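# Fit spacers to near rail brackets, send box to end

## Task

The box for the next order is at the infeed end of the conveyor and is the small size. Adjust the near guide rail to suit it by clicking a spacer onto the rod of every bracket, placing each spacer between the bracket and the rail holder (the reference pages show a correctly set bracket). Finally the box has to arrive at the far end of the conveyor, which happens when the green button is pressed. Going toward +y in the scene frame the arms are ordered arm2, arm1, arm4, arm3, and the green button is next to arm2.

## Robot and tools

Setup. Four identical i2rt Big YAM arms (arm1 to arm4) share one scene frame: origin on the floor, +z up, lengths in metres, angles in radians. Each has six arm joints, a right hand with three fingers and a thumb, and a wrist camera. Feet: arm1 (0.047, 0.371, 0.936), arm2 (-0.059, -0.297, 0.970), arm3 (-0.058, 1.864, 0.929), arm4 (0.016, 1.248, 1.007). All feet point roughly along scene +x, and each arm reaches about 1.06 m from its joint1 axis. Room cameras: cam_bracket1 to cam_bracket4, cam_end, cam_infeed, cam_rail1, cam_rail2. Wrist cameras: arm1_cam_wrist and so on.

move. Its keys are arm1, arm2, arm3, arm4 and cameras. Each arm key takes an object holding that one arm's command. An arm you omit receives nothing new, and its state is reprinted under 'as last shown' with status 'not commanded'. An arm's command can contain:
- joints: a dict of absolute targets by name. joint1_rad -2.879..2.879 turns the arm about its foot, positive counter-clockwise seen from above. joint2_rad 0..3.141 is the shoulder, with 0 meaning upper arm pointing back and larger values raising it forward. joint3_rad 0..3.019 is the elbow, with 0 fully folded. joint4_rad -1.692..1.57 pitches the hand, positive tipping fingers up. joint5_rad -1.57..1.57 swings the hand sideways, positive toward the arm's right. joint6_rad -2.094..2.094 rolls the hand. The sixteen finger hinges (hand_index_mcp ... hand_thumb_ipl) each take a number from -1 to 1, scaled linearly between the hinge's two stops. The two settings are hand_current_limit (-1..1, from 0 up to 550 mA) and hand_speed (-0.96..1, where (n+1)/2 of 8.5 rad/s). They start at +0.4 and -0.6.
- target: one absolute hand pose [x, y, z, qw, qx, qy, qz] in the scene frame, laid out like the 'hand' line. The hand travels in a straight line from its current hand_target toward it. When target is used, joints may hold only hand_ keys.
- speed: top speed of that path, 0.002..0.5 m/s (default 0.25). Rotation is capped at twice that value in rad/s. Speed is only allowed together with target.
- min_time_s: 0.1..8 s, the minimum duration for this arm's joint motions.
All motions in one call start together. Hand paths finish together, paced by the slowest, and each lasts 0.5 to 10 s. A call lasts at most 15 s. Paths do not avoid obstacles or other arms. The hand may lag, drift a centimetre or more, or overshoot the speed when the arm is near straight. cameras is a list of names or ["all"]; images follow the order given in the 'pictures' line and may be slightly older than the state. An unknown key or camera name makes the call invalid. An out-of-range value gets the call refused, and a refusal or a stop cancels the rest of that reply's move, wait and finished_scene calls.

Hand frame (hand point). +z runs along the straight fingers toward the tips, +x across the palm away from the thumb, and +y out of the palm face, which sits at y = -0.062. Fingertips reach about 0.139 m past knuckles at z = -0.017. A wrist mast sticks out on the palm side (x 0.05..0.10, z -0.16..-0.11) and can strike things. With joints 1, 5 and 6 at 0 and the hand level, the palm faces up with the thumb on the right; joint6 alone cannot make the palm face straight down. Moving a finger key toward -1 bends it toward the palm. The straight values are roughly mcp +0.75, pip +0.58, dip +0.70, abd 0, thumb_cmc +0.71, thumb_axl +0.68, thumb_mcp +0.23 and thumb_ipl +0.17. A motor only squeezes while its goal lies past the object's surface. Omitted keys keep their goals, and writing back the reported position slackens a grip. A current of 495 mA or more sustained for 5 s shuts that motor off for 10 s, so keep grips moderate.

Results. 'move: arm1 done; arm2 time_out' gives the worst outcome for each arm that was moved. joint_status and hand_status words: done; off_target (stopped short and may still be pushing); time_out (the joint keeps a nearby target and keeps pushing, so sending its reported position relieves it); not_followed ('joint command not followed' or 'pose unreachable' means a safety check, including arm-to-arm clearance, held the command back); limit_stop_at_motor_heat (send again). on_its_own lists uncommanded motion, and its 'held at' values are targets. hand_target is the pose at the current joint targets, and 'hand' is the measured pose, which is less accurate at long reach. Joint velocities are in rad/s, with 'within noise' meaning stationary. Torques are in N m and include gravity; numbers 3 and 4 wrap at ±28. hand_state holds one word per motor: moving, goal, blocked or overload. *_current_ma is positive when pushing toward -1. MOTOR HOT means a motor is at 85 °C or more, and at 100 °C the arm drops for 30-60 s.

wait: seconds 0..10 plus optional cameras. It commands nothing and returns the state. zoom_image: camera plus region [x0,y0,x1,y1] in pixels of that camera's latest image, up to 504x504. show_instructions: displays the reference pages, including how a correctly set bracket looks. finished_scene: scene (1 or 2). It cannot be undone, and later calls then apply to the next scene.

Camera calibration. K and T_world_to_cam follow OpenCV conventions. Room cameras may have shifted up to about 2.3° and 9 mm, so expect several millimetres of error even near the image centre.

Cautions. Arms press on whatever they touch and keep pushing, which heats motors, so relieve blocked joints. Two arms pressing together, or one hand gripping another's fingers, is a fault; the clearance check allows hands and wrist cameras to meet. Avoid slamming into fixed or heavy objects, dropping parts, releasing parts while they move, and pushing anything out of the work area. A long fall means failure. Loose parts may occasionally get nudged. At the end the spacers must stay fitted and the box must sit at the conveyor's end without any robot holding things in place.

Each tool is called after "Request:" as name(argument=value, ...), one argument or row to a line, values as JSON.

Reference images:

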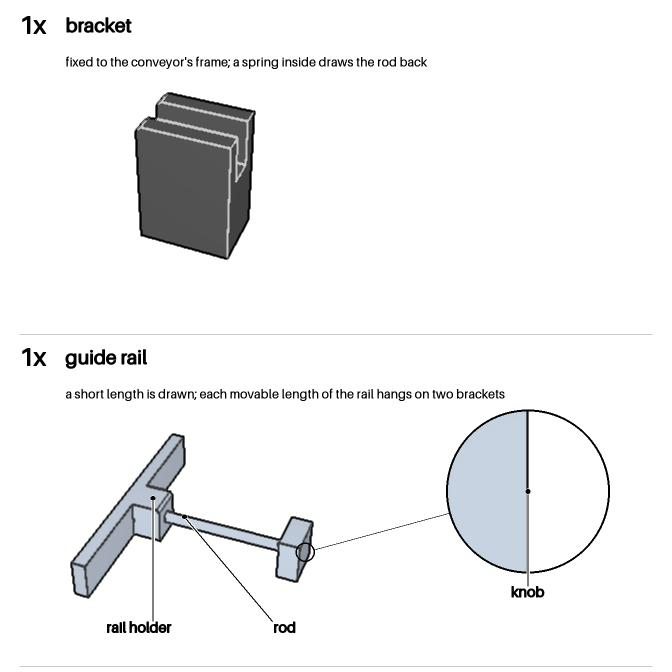

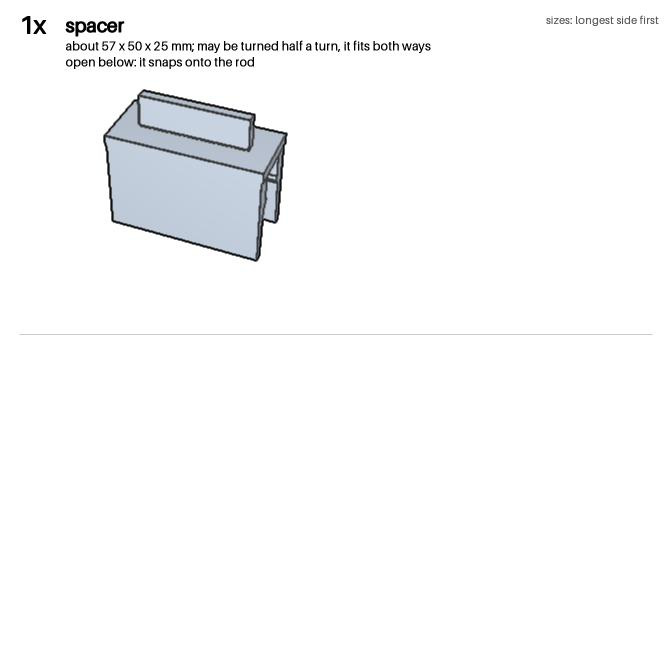

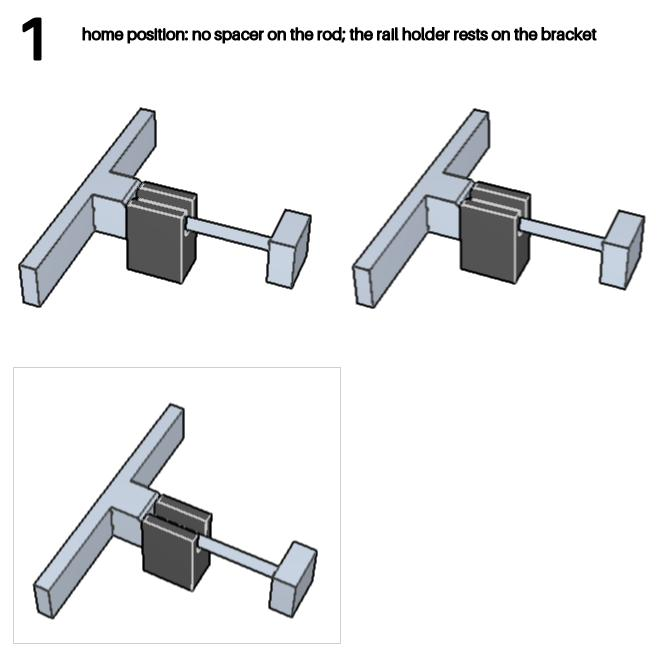

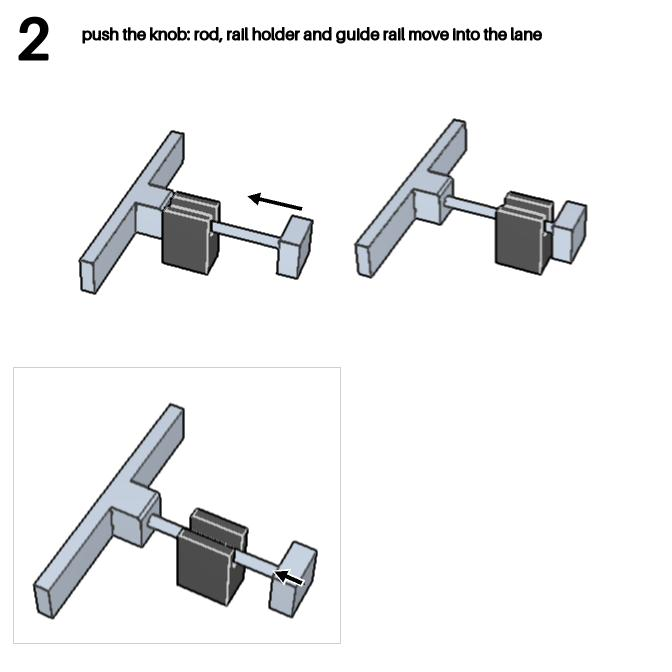

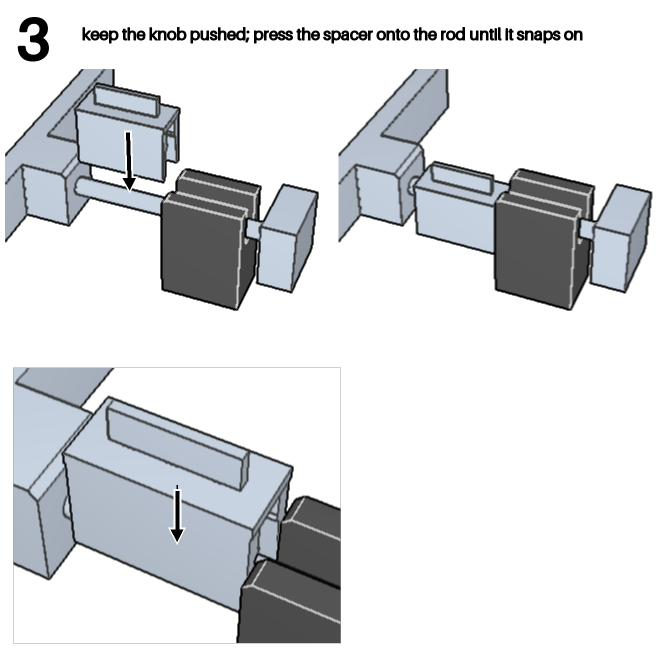

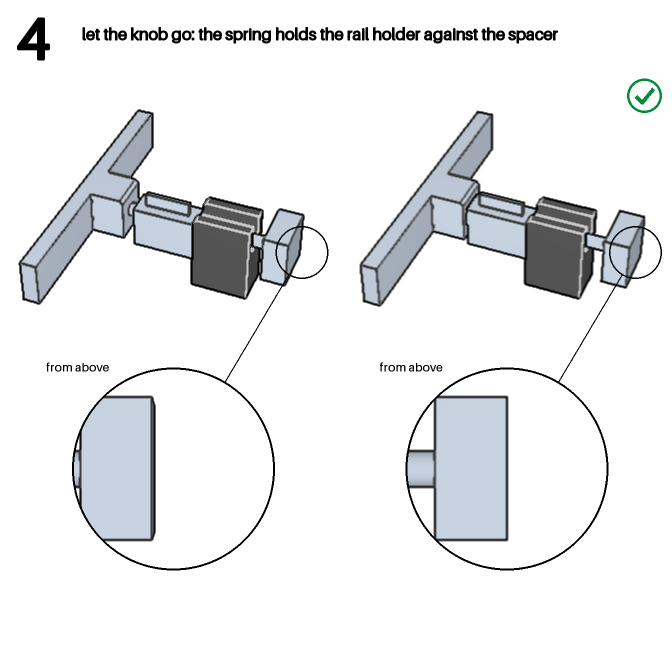

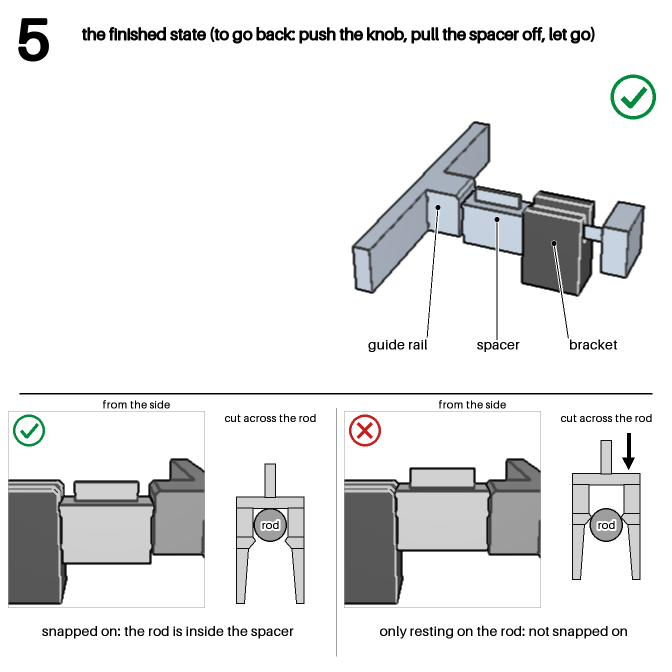

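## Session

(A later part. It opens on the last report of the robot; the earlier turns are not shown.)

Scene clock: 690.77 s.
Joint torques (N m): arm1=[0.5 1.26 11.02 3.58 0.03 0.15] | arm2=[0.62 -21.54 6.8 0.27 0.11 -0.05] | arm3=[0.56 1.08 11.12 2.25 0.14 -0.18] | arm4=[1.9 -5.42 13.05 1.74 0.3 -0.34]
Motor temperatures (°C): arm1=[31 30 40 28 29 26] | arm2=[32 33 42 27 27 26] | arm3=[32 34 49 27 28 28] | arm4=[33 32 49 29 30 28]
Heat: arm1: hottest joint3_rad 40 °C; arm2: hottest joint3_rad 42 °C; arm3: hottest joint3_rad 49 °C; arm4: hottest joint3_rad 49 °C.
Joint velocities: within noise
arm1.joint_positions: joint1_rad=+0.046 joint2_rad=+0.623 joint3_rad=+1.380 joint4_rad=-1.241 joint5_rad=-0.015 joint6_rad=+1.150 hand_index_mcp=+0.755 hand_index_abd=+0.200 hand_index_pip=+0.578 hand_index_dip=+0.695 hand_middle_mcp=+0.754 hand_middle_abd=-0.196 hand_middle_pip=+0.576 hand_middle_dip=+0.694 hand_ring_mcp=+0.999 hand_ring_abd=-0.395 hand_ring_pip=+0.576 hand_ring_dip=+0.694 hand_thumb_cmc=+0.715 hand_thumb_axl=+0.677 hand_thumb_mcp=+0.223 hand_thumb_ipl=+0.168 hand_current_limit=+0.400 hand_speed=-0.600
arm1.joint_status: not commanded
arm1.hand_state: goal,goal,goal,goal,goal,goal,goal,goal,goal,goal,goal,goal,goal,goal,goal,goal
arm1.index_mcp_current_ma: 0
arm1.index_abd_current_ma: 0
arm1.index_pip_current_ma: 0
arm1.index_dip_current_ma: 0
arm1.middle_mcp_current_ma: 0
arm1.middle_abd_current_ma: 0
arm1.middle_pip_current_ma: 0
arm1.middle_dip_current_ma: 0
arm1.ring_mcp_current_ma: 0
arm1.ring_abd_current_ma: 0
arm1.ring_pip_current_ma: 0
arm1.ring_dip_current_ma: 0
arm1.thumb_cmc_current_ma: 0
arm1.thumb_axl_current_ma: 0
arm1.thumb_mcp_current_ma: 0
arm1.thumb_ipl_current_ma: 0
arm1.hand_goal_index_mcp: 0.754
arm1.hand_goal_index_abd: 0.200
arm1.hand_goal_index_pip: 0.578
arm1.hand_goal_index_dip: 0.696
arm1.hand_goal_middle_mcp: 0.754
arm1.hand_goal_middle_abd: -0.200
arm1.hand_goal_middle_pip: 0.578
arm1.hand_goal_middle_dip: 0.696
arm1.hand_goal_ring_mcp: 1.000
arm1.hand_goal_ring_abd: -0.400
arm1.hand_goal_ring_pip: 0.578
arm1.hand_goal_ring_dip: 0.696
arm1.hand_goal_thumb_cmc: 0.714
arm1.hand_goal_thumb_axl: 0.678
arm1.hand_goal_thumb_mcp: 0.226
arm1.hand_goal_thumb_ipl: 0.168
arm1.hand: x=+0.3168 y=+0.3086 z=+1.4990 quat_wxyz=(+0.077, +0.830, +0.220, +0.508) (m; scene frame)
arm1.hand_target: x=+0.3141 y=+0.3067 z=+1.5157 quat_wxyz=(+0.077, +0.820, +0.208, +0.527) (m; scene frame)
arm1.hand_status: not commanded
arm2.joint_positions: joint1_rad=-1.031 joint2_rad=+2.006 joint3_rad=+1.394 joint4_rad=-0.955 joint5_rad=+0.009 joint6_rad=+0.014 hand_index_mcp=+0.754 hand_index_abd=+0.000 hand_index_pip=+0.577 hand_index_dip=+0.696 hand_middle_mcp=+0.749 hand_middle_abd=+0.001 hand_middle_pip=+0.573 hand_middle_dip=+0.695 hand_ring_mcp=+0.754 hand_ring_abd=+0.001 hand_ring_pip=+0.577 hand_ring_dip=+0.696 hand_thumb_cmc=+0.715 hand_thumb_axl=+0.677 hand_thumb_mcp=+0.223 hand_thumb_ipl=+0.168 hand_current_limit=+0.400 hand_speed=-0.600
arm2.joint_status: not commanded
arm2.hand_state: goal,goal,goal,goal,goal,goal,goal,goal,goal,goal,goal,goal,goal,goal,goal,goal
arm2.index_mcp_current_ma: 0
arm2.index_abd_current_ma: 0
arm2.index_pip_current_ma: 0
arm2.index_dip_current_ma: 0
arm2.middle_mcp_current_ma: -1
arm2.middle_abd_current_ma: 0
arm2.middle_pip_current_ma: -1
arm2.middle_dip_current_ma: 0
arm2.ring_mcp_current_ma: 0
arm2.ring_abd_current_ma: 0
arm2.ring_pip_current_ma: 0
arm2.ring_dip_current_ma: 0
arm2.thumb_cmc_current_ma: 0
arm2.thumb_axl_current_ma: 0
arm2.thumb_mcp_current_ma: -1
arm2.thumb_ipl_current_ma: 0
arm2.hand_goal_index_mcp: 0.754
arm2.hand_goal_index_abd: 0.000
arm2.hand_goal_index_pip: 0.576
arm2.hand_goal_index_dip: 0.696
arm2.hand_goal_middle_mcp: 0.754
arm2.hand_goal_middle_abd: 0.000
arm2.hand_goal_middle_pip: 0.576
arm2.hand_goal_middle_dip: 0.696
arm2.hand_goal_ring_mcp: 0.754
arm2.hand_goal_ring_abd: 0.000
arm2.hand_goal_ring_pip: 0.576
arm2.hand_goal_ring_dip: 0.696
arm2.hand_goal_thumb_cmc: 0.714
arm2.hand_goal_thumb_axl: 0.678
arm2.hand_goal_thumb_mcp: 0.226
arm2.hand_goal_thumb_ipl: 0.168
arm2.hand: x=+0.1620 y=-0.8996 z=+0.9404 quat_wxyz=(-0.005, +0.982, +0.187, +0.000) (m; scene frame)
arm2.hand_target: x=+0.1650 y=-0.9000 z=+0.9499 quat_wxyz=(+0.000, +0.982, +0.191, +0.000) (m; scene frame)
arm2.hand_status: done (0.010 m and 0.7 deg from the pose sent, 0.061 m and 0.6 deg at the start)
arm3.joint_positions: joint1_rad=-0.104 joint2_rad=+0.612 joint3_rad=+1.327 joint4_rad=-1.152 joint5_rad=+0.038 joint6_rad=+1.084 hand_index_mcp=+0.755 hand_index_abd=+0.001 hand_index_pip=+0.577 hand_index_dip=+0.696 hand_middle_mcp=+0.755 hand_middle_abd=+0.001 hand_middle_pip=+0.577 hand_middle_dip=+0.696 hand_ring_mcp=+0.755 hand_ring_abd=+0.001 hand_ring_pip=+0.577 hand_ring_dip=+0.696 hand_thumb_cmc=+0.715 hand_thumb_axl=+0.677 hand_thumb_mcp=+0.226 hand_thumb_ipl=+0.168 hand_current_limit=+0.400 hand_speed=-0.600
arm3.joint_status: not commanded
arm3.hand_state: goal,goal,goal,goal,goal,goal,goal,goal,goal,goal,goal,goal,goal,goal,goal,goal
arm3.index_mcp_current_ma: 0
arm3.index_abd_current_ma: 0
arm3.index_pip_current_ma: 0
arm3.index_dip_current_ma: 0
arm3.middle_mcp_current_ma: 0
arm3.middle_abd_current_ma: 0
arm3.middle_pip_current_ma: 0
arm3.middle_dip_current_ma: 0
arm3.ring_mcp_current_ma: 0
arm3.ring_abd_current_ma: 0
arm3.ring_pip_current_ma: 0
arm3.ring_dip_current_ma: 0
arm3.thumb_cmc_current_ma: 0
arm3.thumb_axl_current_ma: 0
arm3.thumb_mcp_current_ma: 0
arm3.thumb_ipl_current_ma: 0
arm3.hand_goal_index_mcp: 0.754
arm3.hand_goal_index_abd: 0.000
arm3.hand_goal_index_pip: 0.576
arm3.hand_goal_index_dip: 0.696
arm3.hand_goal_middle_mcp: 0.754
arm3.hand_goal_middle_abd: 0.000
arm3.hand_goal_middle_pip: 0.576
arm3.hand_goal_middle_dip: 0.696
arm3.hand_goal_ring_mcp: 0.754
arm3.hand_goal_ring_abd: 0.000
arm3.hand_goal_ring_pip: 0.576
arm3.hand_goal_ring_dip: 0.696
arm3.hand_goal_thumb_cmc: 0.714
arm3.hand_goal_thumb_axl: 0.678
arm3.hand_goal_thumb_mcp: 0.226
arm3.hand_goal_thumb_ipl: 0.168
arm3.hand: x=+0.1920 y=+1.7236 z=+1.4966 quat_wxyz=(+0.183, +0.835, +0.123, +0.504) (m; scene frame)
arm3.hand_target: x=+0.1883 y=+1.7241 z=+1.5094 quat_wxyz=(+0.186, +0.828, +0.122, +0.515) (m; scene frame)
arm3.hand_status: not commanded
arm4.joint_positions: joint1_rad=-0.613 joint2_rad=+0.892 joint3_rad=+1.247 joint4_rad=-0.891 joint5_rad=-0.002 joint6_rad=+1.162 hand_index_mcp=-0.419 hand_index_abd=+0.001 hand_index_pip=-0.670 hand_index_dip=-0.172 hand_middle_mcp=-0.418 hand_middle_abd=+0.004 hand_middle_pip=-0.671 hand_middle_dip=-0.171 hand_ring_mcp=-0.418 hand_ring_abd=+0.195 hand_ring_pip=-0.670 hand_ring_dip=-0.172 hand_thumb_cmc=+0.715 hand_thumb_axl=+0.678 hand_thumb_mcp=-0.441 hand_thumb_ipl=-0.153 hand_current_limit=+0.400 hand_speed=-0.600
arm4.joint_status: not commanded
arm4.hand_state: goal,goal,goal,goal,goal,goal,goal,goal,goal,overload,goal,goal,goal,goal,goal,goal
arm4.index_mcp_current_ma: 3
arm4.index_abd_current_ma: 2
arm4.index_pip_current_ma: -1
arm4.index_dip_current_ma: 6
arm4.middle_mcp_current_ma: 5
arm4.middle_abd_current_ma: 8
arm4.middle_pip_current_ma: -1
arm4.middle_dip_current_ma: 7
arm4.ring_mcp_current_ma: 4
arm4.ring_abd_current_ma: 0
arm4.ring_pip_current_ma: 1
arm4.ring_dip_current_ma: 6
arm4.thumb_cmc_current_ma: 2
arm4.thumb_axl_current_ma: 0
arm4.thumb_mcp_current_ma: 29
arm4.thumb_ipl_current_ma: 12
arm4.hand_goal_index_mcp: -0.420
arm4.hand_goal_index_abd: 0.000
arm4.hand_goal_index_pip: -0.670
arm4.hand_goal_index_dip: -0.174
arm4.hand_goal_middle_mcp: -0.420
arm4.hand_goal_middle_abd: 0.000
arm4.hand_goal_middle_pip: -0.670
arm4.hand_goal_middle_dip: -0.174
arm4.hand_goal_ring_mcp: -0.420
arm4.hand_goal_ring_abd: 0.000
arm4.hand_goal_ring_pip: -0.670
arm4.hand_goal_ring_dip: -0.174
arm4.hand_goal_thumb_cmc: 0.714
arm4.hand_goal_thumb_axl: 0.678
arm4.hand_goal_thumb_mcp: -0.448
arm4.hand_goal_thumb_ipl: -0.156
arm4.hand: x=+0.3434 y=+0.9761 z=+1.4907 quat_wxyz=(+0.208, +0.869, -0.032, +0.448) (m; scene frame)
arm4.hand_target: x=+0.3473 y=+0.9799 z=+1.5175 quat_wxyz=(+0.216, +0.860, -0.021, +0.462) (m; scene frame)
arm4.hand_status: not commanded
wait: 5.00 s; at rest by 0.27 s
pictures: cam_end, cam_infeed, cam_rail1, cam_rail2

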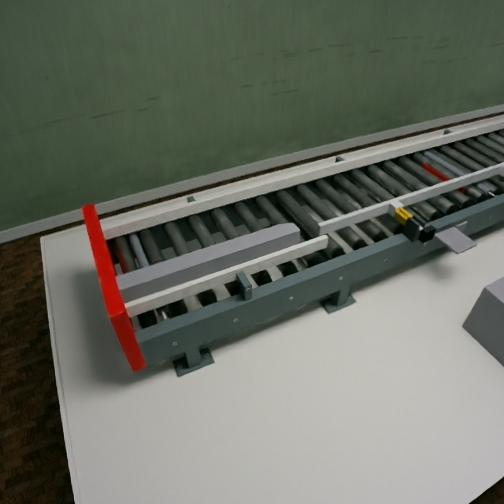

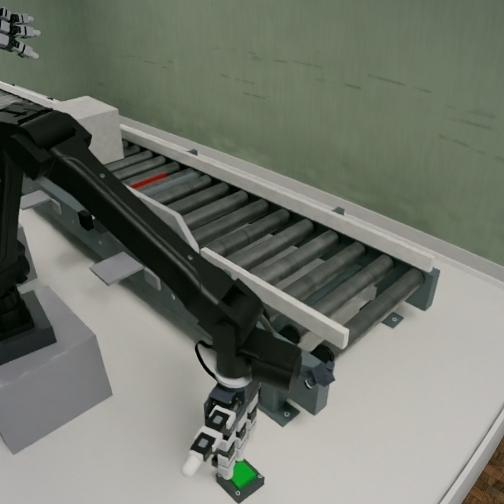

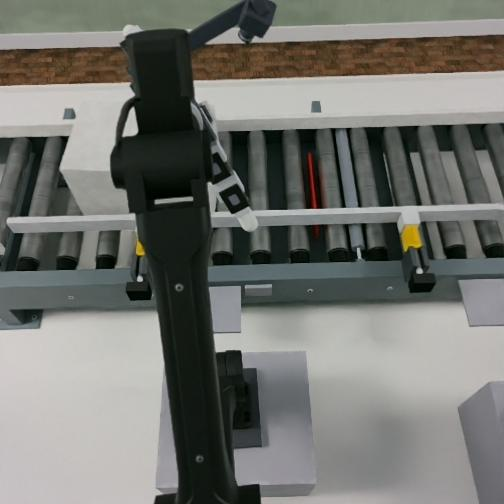

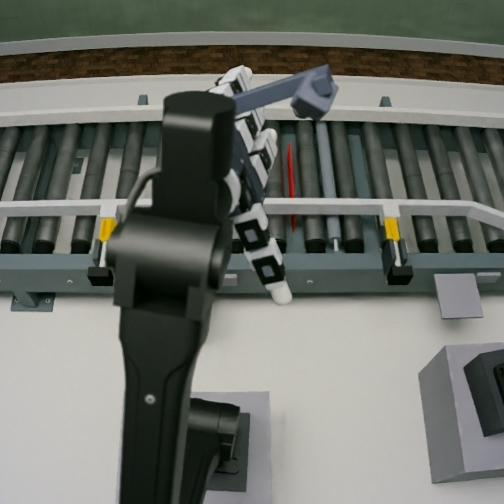

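Request:
wait(
  seconds=9,
  cameras=["cam_rail2","cam_end"],
)

Scene clock: 701.00 s.
Joint torques (N m): arm1=[0.38 0.91 11 3.62 0.04 0.15] | arm2=[0.85 -21.89 6.74 0.21 0.13 -0.04] | arm3=[0.5 1.08 11.11 2.24 0.14 -0.18] | arm4=[1.67 -5.3 13.15 1.74 0.3 -0.33]
Motor temperatures (°C): arm1=[31 30 40 28 29 26] | arm2=[32 33 41 27 27 26] | arm3=[32 34 49 27 28 28] | arm4=[32 32 49 29 30 28]
Heat: arm1: hottest joint3_rad 40 °C; arm2: hottest joint3_rad 41 °C; arm3: hottest joint3_rad 49 °C; arm4: hottest joint3_rad 49 °C.
Joint velocities: within noise
arm1.joint_positions: joint1_rad=+0.046 joint2_rad=+0.623 joint3_rad=+1.380 joint4_rad=-1.241 joint5_rad=-0.015 joint6_rad=+1.150 hand_index_mcp=+0.755 hand_index_abd=+0.200 hand_index_pip=+0.578 hand_index_dip=+0.695 hand_middle_mcp=+0.754 hand_middle_abd=-0.196 hand_middle_pip=+0.576 hand_middle_dip=+0.694 hand_ring_mcp=+0.999 hand_ring_abd=-0.395 hand_ring_pip=+0.576 hand_ring_dip=+0.694 hand_thumb_cmc=+0.715 hand_thumb_axl=+0.677 hand_thumb_mcp=+0.223 hand_thumb_ipl=+0.168 hand_current_limit=+0.400 hand_speed=-0.600
arm1.joint_status: not commanded
arm1.hand_state: goal,goal,goal,goal,goal,goal,goal,goal,goal,goal,goal,goal,goal,goal,goal,goal
arm1.index_mcp_current_ma: 0
arm1.index_abd_current_ma: 0
arm1.index_pip_current_ma: 0
arm1.index_dip_current_ma: 0
arm1.middle_mcp_current_ma: 0
arm1.middle_abd_current_ma: 0
arm1.middle_pip_current_ma: 0
arm1.middle_dip_current_ma: 0
arm1.ring_mcp_current_ma: 0
arm1.ring_abd_current_ma: 0
arm1.ring_pip_current_ma: 0
arm1.ring_dip_current_ma: 0
arm1.thumb_cmc_current_ma: 0
arm1.thumb_axl_current_ma: 0
arm1.thumb_mcp_current_ma: 0
arm1.thumb_ipl_current_ma: 0
arm1.hand_goal_index_mcp: 0.754
arm1.hand_goal_index_abd: 0.200
arm1.hand_goal_index_pip: 0.578
arm1.hand_goal_index_dip: 0.696
arm1.hand_goal_middle_mcp: 0.754
arm1.hand_goal_middle_abd: -0.200
arm1.hand_goal_middle_pip: 0.578
arm1.hand_goal_middle_dip: 0.696
arm1.hand_goal_ring_mcp: 1.000
arm1.hand_goal_ring_abd: -0.400
arm1.hand_goal_ring_pip: 0.578
arm1.hand_goal_ring_dip: 0.696
arm1.hand_goal_thumb_cmc: 0.714
arm1.hand_goal_thumb_axl: 0.678
arm1.hand_goal_thumb_mcp: 0.226
arm1.hand_goal_thumb_ipl: 0.168
arm1.hand: x=+0.3168 y=+0.3086 z=+1.4990 quat_wxyz=(+0.077, +0.830, +0.220, +0.508) (m; scene frame)
arm1.hand_target: x=+0.3141 y=+0.3067 z=+1.5157 quat_wxyz=(+0.077, +0.820, +0.208, +0.527) (m; scene frame)
arm1.hand_status: not commanded
arm2.joint_positions: joint1_rad=-1.031 joint2_rad=+2.006 joint3_rad=+1.394 joint4_rad=-0.955 joint5_rad=+0.009 joint6_rad=+0.014 hand_index_mcp=+0.754 hand_index_abd=+0.000 hand_index_pip=+0.577 hand_index_dip=+0.696 hand_middle_mcp=+0.749 hand_middle_abd=+0.001 hand_middle_pip=+0.573 hand_middle_dip=+0.695 hand_ring_mcp=+0.754 hand_ring_abd=+0.001 hand_ring_pip=+0.577 hand_ring_dip=+0.696 hand_thumb_cmc=+0.715 hand_thumb_axl=+0.677 hand_thumb_mcp=+0.223 hand_thumb_ipl=+0.168 hand_current_limit=+0.400 hand_speed=-0.600
arm2.joint_status: not commanded
arm2.hand_state: goal,goal,goal,goal,goal,goal,goal,goal,goal,goal,goal,goal,goal,goal,goal,goal
arm2.index_mcp_current_ma: 0
arm2.index_abd_current_ma: 0
arm2.index_pip_current_ma: 0
arm2.index_dip_current_ma: 0
arm2.middle_mcp_current_ma: -1
arm2.middle_abd_current_ma: 0
arm2.middle_pip_current_ma: -1
arm2.middle_dip_current_ma: 0
arm2.ring_mcp_current_ma: 0
arm2.ring_abd_current_ma: 0
arm2.ring_pip_current_ma: 0
arm2.ring_dip_current_ma: 0
arm2.thumb_cmc_current_ma: 0
arm2.thumb_axl_current_ma: 0
arm2.thumb_mcp_current_ma: -1
arm2.thumb_ipl_current_ma: 0
arm2.hand_goal_index_mcp: 0.754
arm2.hand_goal_index_abd: 0.000
arm2.hand_goal_index_pip: 0.576
arm2.hand_goal_index_dip: 0.696
arm2.hand_goal_middle_mcp: 0.754
arm2.hand_goal_middle_abd: 0.000
arm2.hand_goal_middle_pip: 0.576
arm2.hand_goal_middle_dip: 0.696
arm2.hand_goal_ring_mcp: 0.754
arm2.hand_goal_ring_abd: 0.000
arm2.hand_goal_ring_pip: 0.576
arm2.hand_goal_ring_dip: 0.696
arm2.hand_goal_thumb_cmc: 0.714
arm2.hand_goal_thumb_axl: 0.678
arm2.hand_goal_thumb_mcp: 0.226
arm2.hand_goal_thumb_ipl: 0.168
arm2.hand: x=+0.1620 y=-0.8996 z=+0.9404 quat_wxyz=(-0.005, +0.982, +0.187, +0.000) (m; scene frame)
arm2.hand_target: x=+0.1650 y=-0.9000 z=+0.9499 quat_wxyz=(+0.000, +0.982, +0.191, +0.000) (m; scene frame)
arm2.hand_status: done (0.010 m and 0.7 deg from the pose sent, 0.061 m and 0.6 deg at the start)
arm3.joint_positions: joint1_rad=-0.104 joint2_rad=+0.612 joint3_rad=+1.327 joint4_rad=-1.152 joint5_rad=+0.038 joint6_rad=+1.084 hand_index_mcp=+0.755 hand_index_abd=+0.001 hand_index_pip=+0.577 hand_index_dip=+0.696 hand_middle_mcp=+0.755 hand_middle_abd=+0.001 hand_middle_pip=+0.577 hand_middle_dip=+0.696 hand_ring_mcp=+0.755 hand_ring_abd=+0.001 hand_ring_pip=+0.577 hand_ring_dip=+0.696 hand_thumb_cmc=+0.715 hand_thumb_axl=+0.677 hand_thumb_mcp=+0.226 hand_thumb_ipl=+0.168 hand_current_limit=+0.400 hand_speed=-0.600
arm3.joint_status: not commanded
arm3.hand_state: goal,goal,goal,goal,goal,goal,goal,goal,goal,goal,goal,goal,goal,goal,goal,goal
arm3.index_mcp_current_ma: 0
arm3.index_abd_current_ma: 0
arm3.index_pip_current_ma: 0
arm3.index_dip_current_ma: 0
arm3.middle_mcp_current_ma: 0
arm3.middle_abd_current_ma: 0
arm3.middle_pip_current_ma: 0
arm3.middle_dip_current_ma: 0
arm3.ring_mcp_current_ma: 0
arm3.ring_abd_current_ma: 0
arm3.ring_pip_current_ma: 0
arm3.ring_dip_current_ma: 0
arm3.thumb_cmc_current_ma: 0
arm3.thumb_axl_current_ma: 0
arm3.thumb_mcp_current_ma: 0
arm3.thumb_ipl_current_ma: 0
arm3.hand_goal_index_mcp: 0.754
arm3.hand_goal_index_abd: 0.000
arm3.hand_goal_index_pip: 0.576
arm3.hand_goal_index_dip: 0.696
arm3.hand_goal_middle_mcp: 0.754
arm3.hand_goal_middle_abd: 0.000
arm3.hand_goal_middle_pip: 0.576
arm3.hand_goal_middle_dip: 0.696
arm3.hand_goal_ring_mcp: 0.754
arm3.hand_goal_ring_abd: 0.000
arm3.hand_goal_ring_pip: 0.576
arm3.hand_goal_ring_dip: 0.696
arm3.hand_goal_thumb_cmc: 0.714
arm3.hand_goal_thumb_axl: 0.678
arm3.hand_goal_thumb_mcp: 0.226
arm3.hand_goal_thumb_ipl: 0.168
arm3.hand: x=+0.1920 y=+1.7236 z=+1.4966 quat_wxyz=(+0.183, +0.835, +0.123, +0.504) (m; scene frame)
arm3.hand_target: x=+0.1883 y=+1.7241 z=+1.5094 quat_wxyz=(+0.186, +0.828, +0.122, +0.515) (m; scene frame)
arm3.hand_status: not commanded
arm4.joint_positions: joint1_rad=-0.613 joint2_rad=+0.892 joint3_rad=+1.247 joint4_rad=-0.891 joint5_rad=-0.002 joint6_rad=+1.162 hand_index_mcp=-0.419 hand_index_abd=+0.001 hand_index_pip=-0.670 hand_index_dip=-0.172 hand_middle_mcp=-0.418 hand_middle_abd=+0.004 hand_middle_pip=-0.671 hand_middle_dip=-0.171 hand_ring_mcp=-0.418 hand_ring_abd=+0.195 hand_ring_pip=-0.670 hand_ring_dip=-0.172 hand_thumb_cmc=+0.715 hand_thumb_axl=+0.678 hand_thumb_mcp=-0.441 hand_thumb_ipl=-0.153 hand_current_limit=+0.400 hand_speed=-0.600
arm4.joint_status: not commanded
arm4.hand_state: goal,goal,goal,goal,goal,goal,goal,goal,goal,overload,goal,goal,goal,goal,goal,goal
arm4.index_mcp_current_ma: 3
arm4.index_abd_current_ma: 2
arm4.index_pip_current_ma: -1
arm4.index_dip_current_ma: 6
arm4.middle_mcp_current_ma: 5
arm4.middle_abd_current_ma: 8
arm4.middle_pip_current_ma: -1
arm4.middle_dip_current_ma: 7
arm4.ring_mcp_current_ma: 4
arm4.ring_abd_current_ma: 0
arm4.ring_pip_current_ma: 1
arm4.ring_dip_current_ma: 6
arm4.thumb_cmc_current_ma: 2
arm4.thumb_axl_current_ma: 0
arm4.thumb_mcp_current_ma: 29
arm4.thumb_ipl_current_ma: 12
arm4.hand_goal_index_mcp: -0.420
arm4.hand_goal_index_abd: 0.000
arm4.hand_goal_index_pip: -0.670
arm4.hand_goal_index_dip: -0.174
arm4.hand_goal_middle_mcp: -0.420
arm4.hand_goal_middle_abd: 0.000
arm4.hand_goal_middle_pip: -0.670
arm4.hand_goal_middle_dip: -0.174
arm4.hand_goal_ring_mcp: -0.420
arm4.hand_goal_ring_abd: 0.000
arm4.hand_goal_ring_pip: -0.670
arm4.hand_goal_ring_dip: -0.174
arm4.hand_goal_thumb_cmc: 0.714
arm4.hand_goal_thumb_axl: 0.678
arm4.hand_goal_thumb_mcp: -0.448
arm4.hand_goal_thumb_ipl: -0.156
arm4.hand: x=+0.3434 y=+0.9761 z=+1.4907 quat_wxyz=(+0.208, +0.869, -0.032, +0.448) (m; scene frame)
arm4.hand_target: x=+0.3473 y=+0.9799 z=+1.5175 quat_wxyz=(+0.216, +0.860, -0.021, +0.462) (m; scene frame)
arm4.hand_status: not commanded
wait: 9.00 s; at rest from the start
pictures: cam_end, cam_rail2

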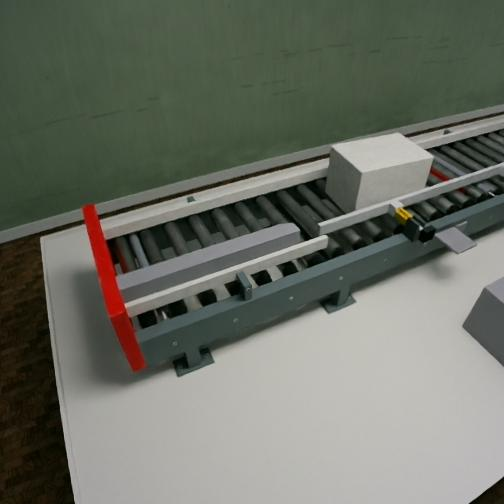

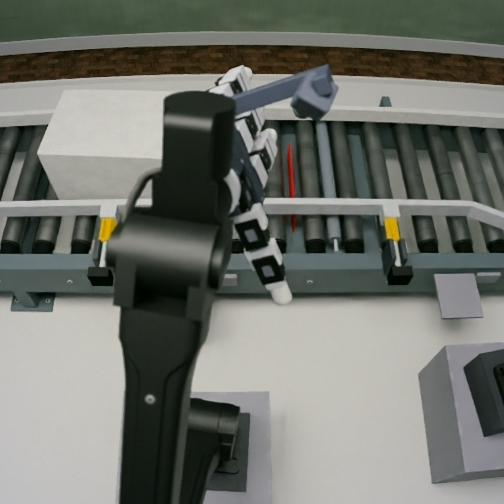

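Request:
wait(
  seconds=6,
  cameras=["cam_end"],
)

Scene clock: 708.13 s.
Joint torques (N m): arm1=[0.62 1.03 11.03 3.56 0.04 0.15] | arm2=[0.67 -21.25 6.8 0.34 0.12 0] | arm3=[0.56 1.08 11.11 2.22 0.14 -0.18] | arm4=[1.44 -5.25 13.12 1.77 0.31 -0.34]
Motor temperatures (°C): arm1=[31 29 40 28 29 26] | arm2=[32 33 41 27 27 26] | arm3=[32 34 49 27 28 28] | arm4=[32 32 50 29 30 28]
Heat: arm1: hottest joint3_rad 40 °C; arm2: hottest joint3_rad 41 °C; arm3: hottest joint3_rad 49 °C; arm4: hottest joint3_rad 50 °C.
Joint velocities: within noise
arm1.joint_positions: joint1_rad=+0.046 joint2_rad=+0.623 joint3_rad=+1.380 joint4_rad=-1.241 joint5_rad=-0.015 joint6_rad=+1.150 hand_index_mcp=+0.755 hand_index_abd=+0.200 hand_index_pip=+0.578 hand_index_dip=+0.695 hand_middle_mcp=+0.754 hand_middle_abd=-0.196 hand_middle_pip=+0.576 hand_middle_dip=+0.694 hand_ring_mcp=+0.999 hand_ring_abd=-0.395 hand_ring_pip=+0.576 hand_ring_dip=+0.694 hand_thumb_cmc=+0.715 hand_thumb_axl=+0.677 hand_thumb_mcp=+0.223 hand_thumb_ipl=+0.168 hand_current_limit=+0.400 hand_speed=-0.600
arm1.joint_status: not commanded
arm1.hand_state: goal,goal,goal,goal,goal,goal,goal,goal,goal,goal,goal,goal,goal,goal,goal,goal
arm1.index_mcp_current_ma: 0
arm1.index_abd_current_ma: 0
arm1.index_pip_current_ma: 0
arm1.index_dip_current_ma: 0
arm1.middle_mcp_current_ma: 0
arm1.middle_abd_current_ma: 0
arm1.middle_pip_current_ma: 0
arm1.middle_dip_current_ma: 0
arm1.ring_mcp_current_ma: 0
arm1.ring_abd_current_ma: 0
arm1.ring_pip_current_ma: 0
arm1.ring_dip_current_ma: 0
arm1.thumb_cmc_current_ma: 0
arm1.thumb_axl_current_ma: 0
arm1.thumb_mcp_current_ma: 0
arm1.thumb_ipl_current_ma: 0
arm1.hand_goal_index_mcp: 0.754
arm1.hand_goal_index_abd: 0.200
arm1.hand_goal_index_pip: 0.578
arm1.hand_goal_index_dip: 0.696
arm1.hand_goal_middle_mcp: 0.754
arm1.hand_goal_middle_abd: -0.200
arm1.hand_goal_middle_pip: 0.578
arm1.hand_goal_middle_dip: 0.696
arm1.hand_goal_ring_mcp: 1.000
arm1.hand_goal_ring_abd: -0.400
arm1.hand_goal_ring_pip: 0.578
arm1.hand_goal_ring_dip: 0.696
arm1.hand_goal_thumb_cmc: 0.714
arm1.hand_goal_thumb_axl: 0.678
arm1.hand_goal_thumb_mcp: 0.226
arm1.hand_goal_thumb_ipl: 0.168
arm1.hand: x=+0.3168 y=+0.3086 z=+1.4990 quat_wxyz=(+0.077, +0.830, +0.220, +0.508) (m; scene frame)
arm1.hand_target: x=+0.3141 y=+0.3067 z=+1.5157 quat_wxyz=(+0.077, +0.820, +0.208, +0.527) (m; scene frame)
arm1.hand_status: not commanded
arm2.joint_positions: joint1_rad=-1.031 joint2_rad=+2.006 joint3_rad=+1.394 joint4_rad=-0.955 joint5_rad=+0.009 joint6_rad=+0.014 hand_index_mcp=+0.754 hand_index_abd=+0.000 hand_index_pip=+0.577 hand_index_dip=+0.696 hand_middle_mcp=+0.749 hand_middle_abd=+0.001 hand_middle_pip=+0.573 hand_middle_dip=+0.695 hand_ring_mcp=+0.754 hand_ring_abd=+0.001 hand_ring_pip=+0.577 hand_ring_dip=+0.696 hand_thumb_cmc=+0.715 hand_thumb_axl=+0.677 hand_thumb_mcp=+0.223 hand_thumb_ipl=+0.168 hand_current_limit=+0.400 hand_speed=-0.600
arm2.joint_status: not commanded
arm2.hand_state: goal,goal,goal,goal,goal,goal,goal,goal,goal,goal,goal,goal,goal,goal,goal,goal
arm2.index_mcp_current_ma: 0
arm2.index_abd_current_ma: 0
arm2.index_pip_current_ma: 0
arm2.index_dip_current_ma: 0
arm2.middle_mcp_current_ma: -1
arm2.middle_abd_current_ma: 0
arm2.middle_pip_current_ma: -1
arm2.middle_dip_current_ma: 0
arm2.ring_mcp_current_ma: 0
arm2.ring_abd_current_ma: 0
arm2.ring_pip_current_ma: 0
arm2.ring_dip_current_ma: 0
arm2.thumb_cmc_current_ma: 0
arm2.thumb_axl_current_ma: 0
arm2.thumb_mcp_current_ma: -1
arm2.thumb_ipl_current_ma: 0
arm2.hand_goal_index_mcp: 0.754
arm2.hand_goal_index_abd: 0.000
arm2.hand_goal_index_pip: 0.576
arm2.hand_goal_index_dip: 0.696
arm2.hand_goal_middle_mcp: 0.754
arm2.hand_goal_middle_abd: 0.000
arm2.hand_goal_middle_pip: 0.576
arm2.hand_goal_middle_dip: 0.696
arm2.hand_goal_ring_mcp: 0.754
arm2.hand_goal_ring_abd: 0.000
arm2.hand_goal_ring_pip: 0.576
arm2.hand_goal_ring_dip: 0.696
arm2.hand_goal_thumb_cmc: 0.714
arm2.hand_goal_thumb_axl: 0.678
arm2.hand_goal_thumb_mcp: 0.226
arm2.hand_goal_thumb_ipl: 0.168
arm2.hand: x=+0.1620 y=-0.8996 z=+0.9404 quat_wxyz=(-0.005, +0.982, +0.187, +0.000) (m; scene frame)
arm2.hand_target: x=+0.1650 y=-0.9000 z=+0.9499 quat_wxyz=(+0.000, +0.982, +0.191, +0.000) (m; scene frame)
arm2.hand_status: done (0.010 m and 0.7 deg from the pose sent, 0.061 m and 0.6 deg at the start)
arm3.joint_positions: joint1_rad=-0.104 joint2_rad=+0.612 joint3_rad=+1.327 joint4_rad=-1.152 joint5_rad=+0.038 joint6_rad=+1.084 hand_index_mcp=+0.755 hand_index_abd=+0.001 hand_index_pip=+0.577 hand_index_dip=+0.696 hand_middle_mcp=+0.755 hand_middle_abd=+0.001 hand_middle_pip=+0.577 hand_middle_dip=+0.696 hand_ring_mcp=+0.755 hand_ring_abd=+0.001 hand_ring_pip=+0.577 hand_ring_dip=+0.696 hand_thumb_cmc=+0.715 hand_thumb_axl=+0.677 hand_thumb_mcp=+0.226 hand_thumb_ipl=+0.168 hand_current_limit=+0.400 hand_speed=-0.600
arm3.joint_status: not commanded
arm3.hand_state: goal,goal,goal,goal,goal,goal,goal,goal,goal,goal,goal,goal,goal,goal,goal,goal
arm3.index_mcp_current_ma: 0
arm3.index_abd_current_ma: 0
arm3.index_pip_current_ma: 0
arm3.index_dip_current_ma: 0
arm3.middle_mcp_current_ma: 0
arm3.middle_abd_current_ma: 0
arm3.middle_pip_current_ma: 0
arm3.middle_dip_current_ma: 0
arm3.ring_mcp_current_ma: 0
arm3.ring_abd_current_ma: 0
arm3.ring_pip_current_ma: 0
arm3.ring_dip_current_ma: 0
arm3.thumb_cmc_current_ma: 0
arm3.thumb_axl_current_ma: 0
arm3.thumb_mcp_current_ma: 0
arm3.thumb_ipl_current_ma: 0
arm3.hand_goal_index_mcp: 0.754
arm3.hand_goal_index_abd: 0.000
arm3.hand_goal_index_pip: 0.576
arm3.hand_goal_index_dip: 0.696
arm3.hand_goal_middle_mcp: 0.754
arm3.hand_goal_middle_abd: 0.000
arm3.hand_goal_middle_pip: 0.576
arm3.hand_goal_middle_dip: 0.696
arm3.hand_goal_ring_mcp: 0.754
arm3.hand_goal_ring_abd: 0.000
arm3.hand_goal_ring_pip: 0.576
arm3.hand_goal_ring_dip: 0.696
arm3.hand_goal_thumb_cmc: 0.714
arm3.hand_goal_thumb_axl: 0.678
arm3.hand_goal_thumb_mcp: 0.226
arm3.hand_goal_thumb_ipl: 0.168
arm3.hand: x=+0.1920 y=+1.7236 z=+1.4966 quat_wxyz=(+0.183, +0.835, +0.123, +0.504) (m; scene frame)
arm3.hand_target: x=+0.1883 y=+1.7241 z=+1.5094 quat_wxyz=(+0.186, +0.828, +0.122, +0.515) (m; scene frame)
arm3.hand_status: not commanded
arm4.joint_positions: joint1_rad=-0.613 joint2_rad=+0.892 joint3_rad=+1.247 joint4_rad=-0.891 joint5_rad=-0.002 joint6_rad=+1.162 hand_index_mcp=-0.419 hand_index_abd=+0.001 hand_index_pip=-0.670 hand_index_dip=-0.172 hand_middle_mcp=-0.418 hand_middle_abd=+0.004 hand_middle_pip=-0.671 hand_middle_dip=-0.171 hand_ring_mcp=-0.418 hand_ring_abd=+0.195 hand_ring_pip=-0.670 hand_ring_dip=-0.172 hand_thumb_cmc=+0.715 hand_thumb_axl=+0.678 hand_thumb_mcp=-0.441 hand_thumb_ipl=-0.153 hand_current_limit=+0.400 hand_speed=-0.600
arm4.joint_status: not commanded
arm4.hand_state: goal,goal,goal,goal,goal,goal,goal,goal,goal,overload,goal,goal,goal,goal,goal,goal
arm4.index_mcp_current_ma: 3
arm4.index_abd_current_ma: 2
arm4.index_pip_current_ma: -1
arm4.index_dip_current_ma: 6
arm4.middle_mcp_current_ma: 5
arm4.middle_abd_current_ma: 8
arm4.middle_pip_current_ma: -1
arm4.middle_dip_current_ma: 7
arm4.ring_mcp_current_ma: 4
arm4.ring_abd_current_ma: 0
arm4.ring_pip_current_ma: 1
arm4.ring_dip_current_ma: 6
arm4.thumb_cmc_current_ma: 2
arm4.thumb_axl_current_ma: 0
arm4.thumb_mcp_current_ma: 29
arm4.thumb_ipl_current_ma: 12
arm4.hand_goal_index_mcp: -0.420
arm4.hand_goal_index_abd: 0.000
arm4.hand_goal_index_pip: -0.670
arm4.hand_goal_index_dip: -0.174
arm4.hand_goal_middle_mcp: -0.420
arm4.hand_goal_middle_abd: 0.000
arm4.hand_goal_middle_pip: -0.670
arm4.hand_goal_middle_dip: -0.174
arm4.hand_goal_ring_mcp: -0.420
arm4.hand_goal_ring_abd: 0.000
arm4.hand_goal_ring_pip: -0.670
arm4.hand_goal_ring_dip: -0.174
arm4.hand_goal_thumb_cmc: 0.714
arm4.hand_goal_thumb_axl: 0.678
arm4.hand_goal_thumb_mcp: -0.448
arm4.hand_goal_thumb_ipl: -0.156
arm4.hand: x=+0.3434 y=+0.9761 z=+1.4907 quat_wxyz=(+0.208, +0.869, -0.032, +0.448) (m; scene frame)
arm4.hand_target: x=+0.3473 y=+0.9799 z=+1.5175 quat_wxyz=(+0.216, +0.860, -0.021, +0.462) (m; scene frame)
arm4.hand_status: not commanded
wait: 6.00 s; at rest from the start
pictures: cam_end

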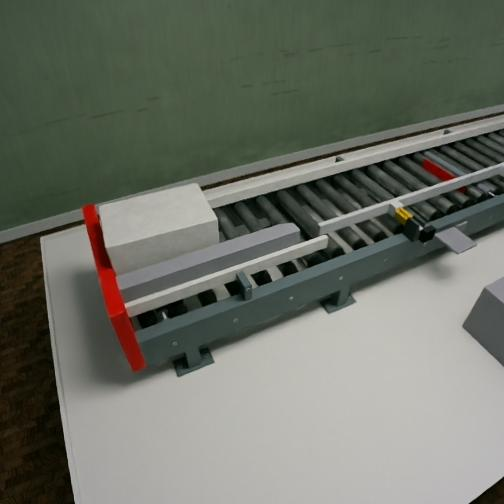

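Box is at the end.

Request:
finished_scene(
  scene=1,
)

The scene is finished: the task was done.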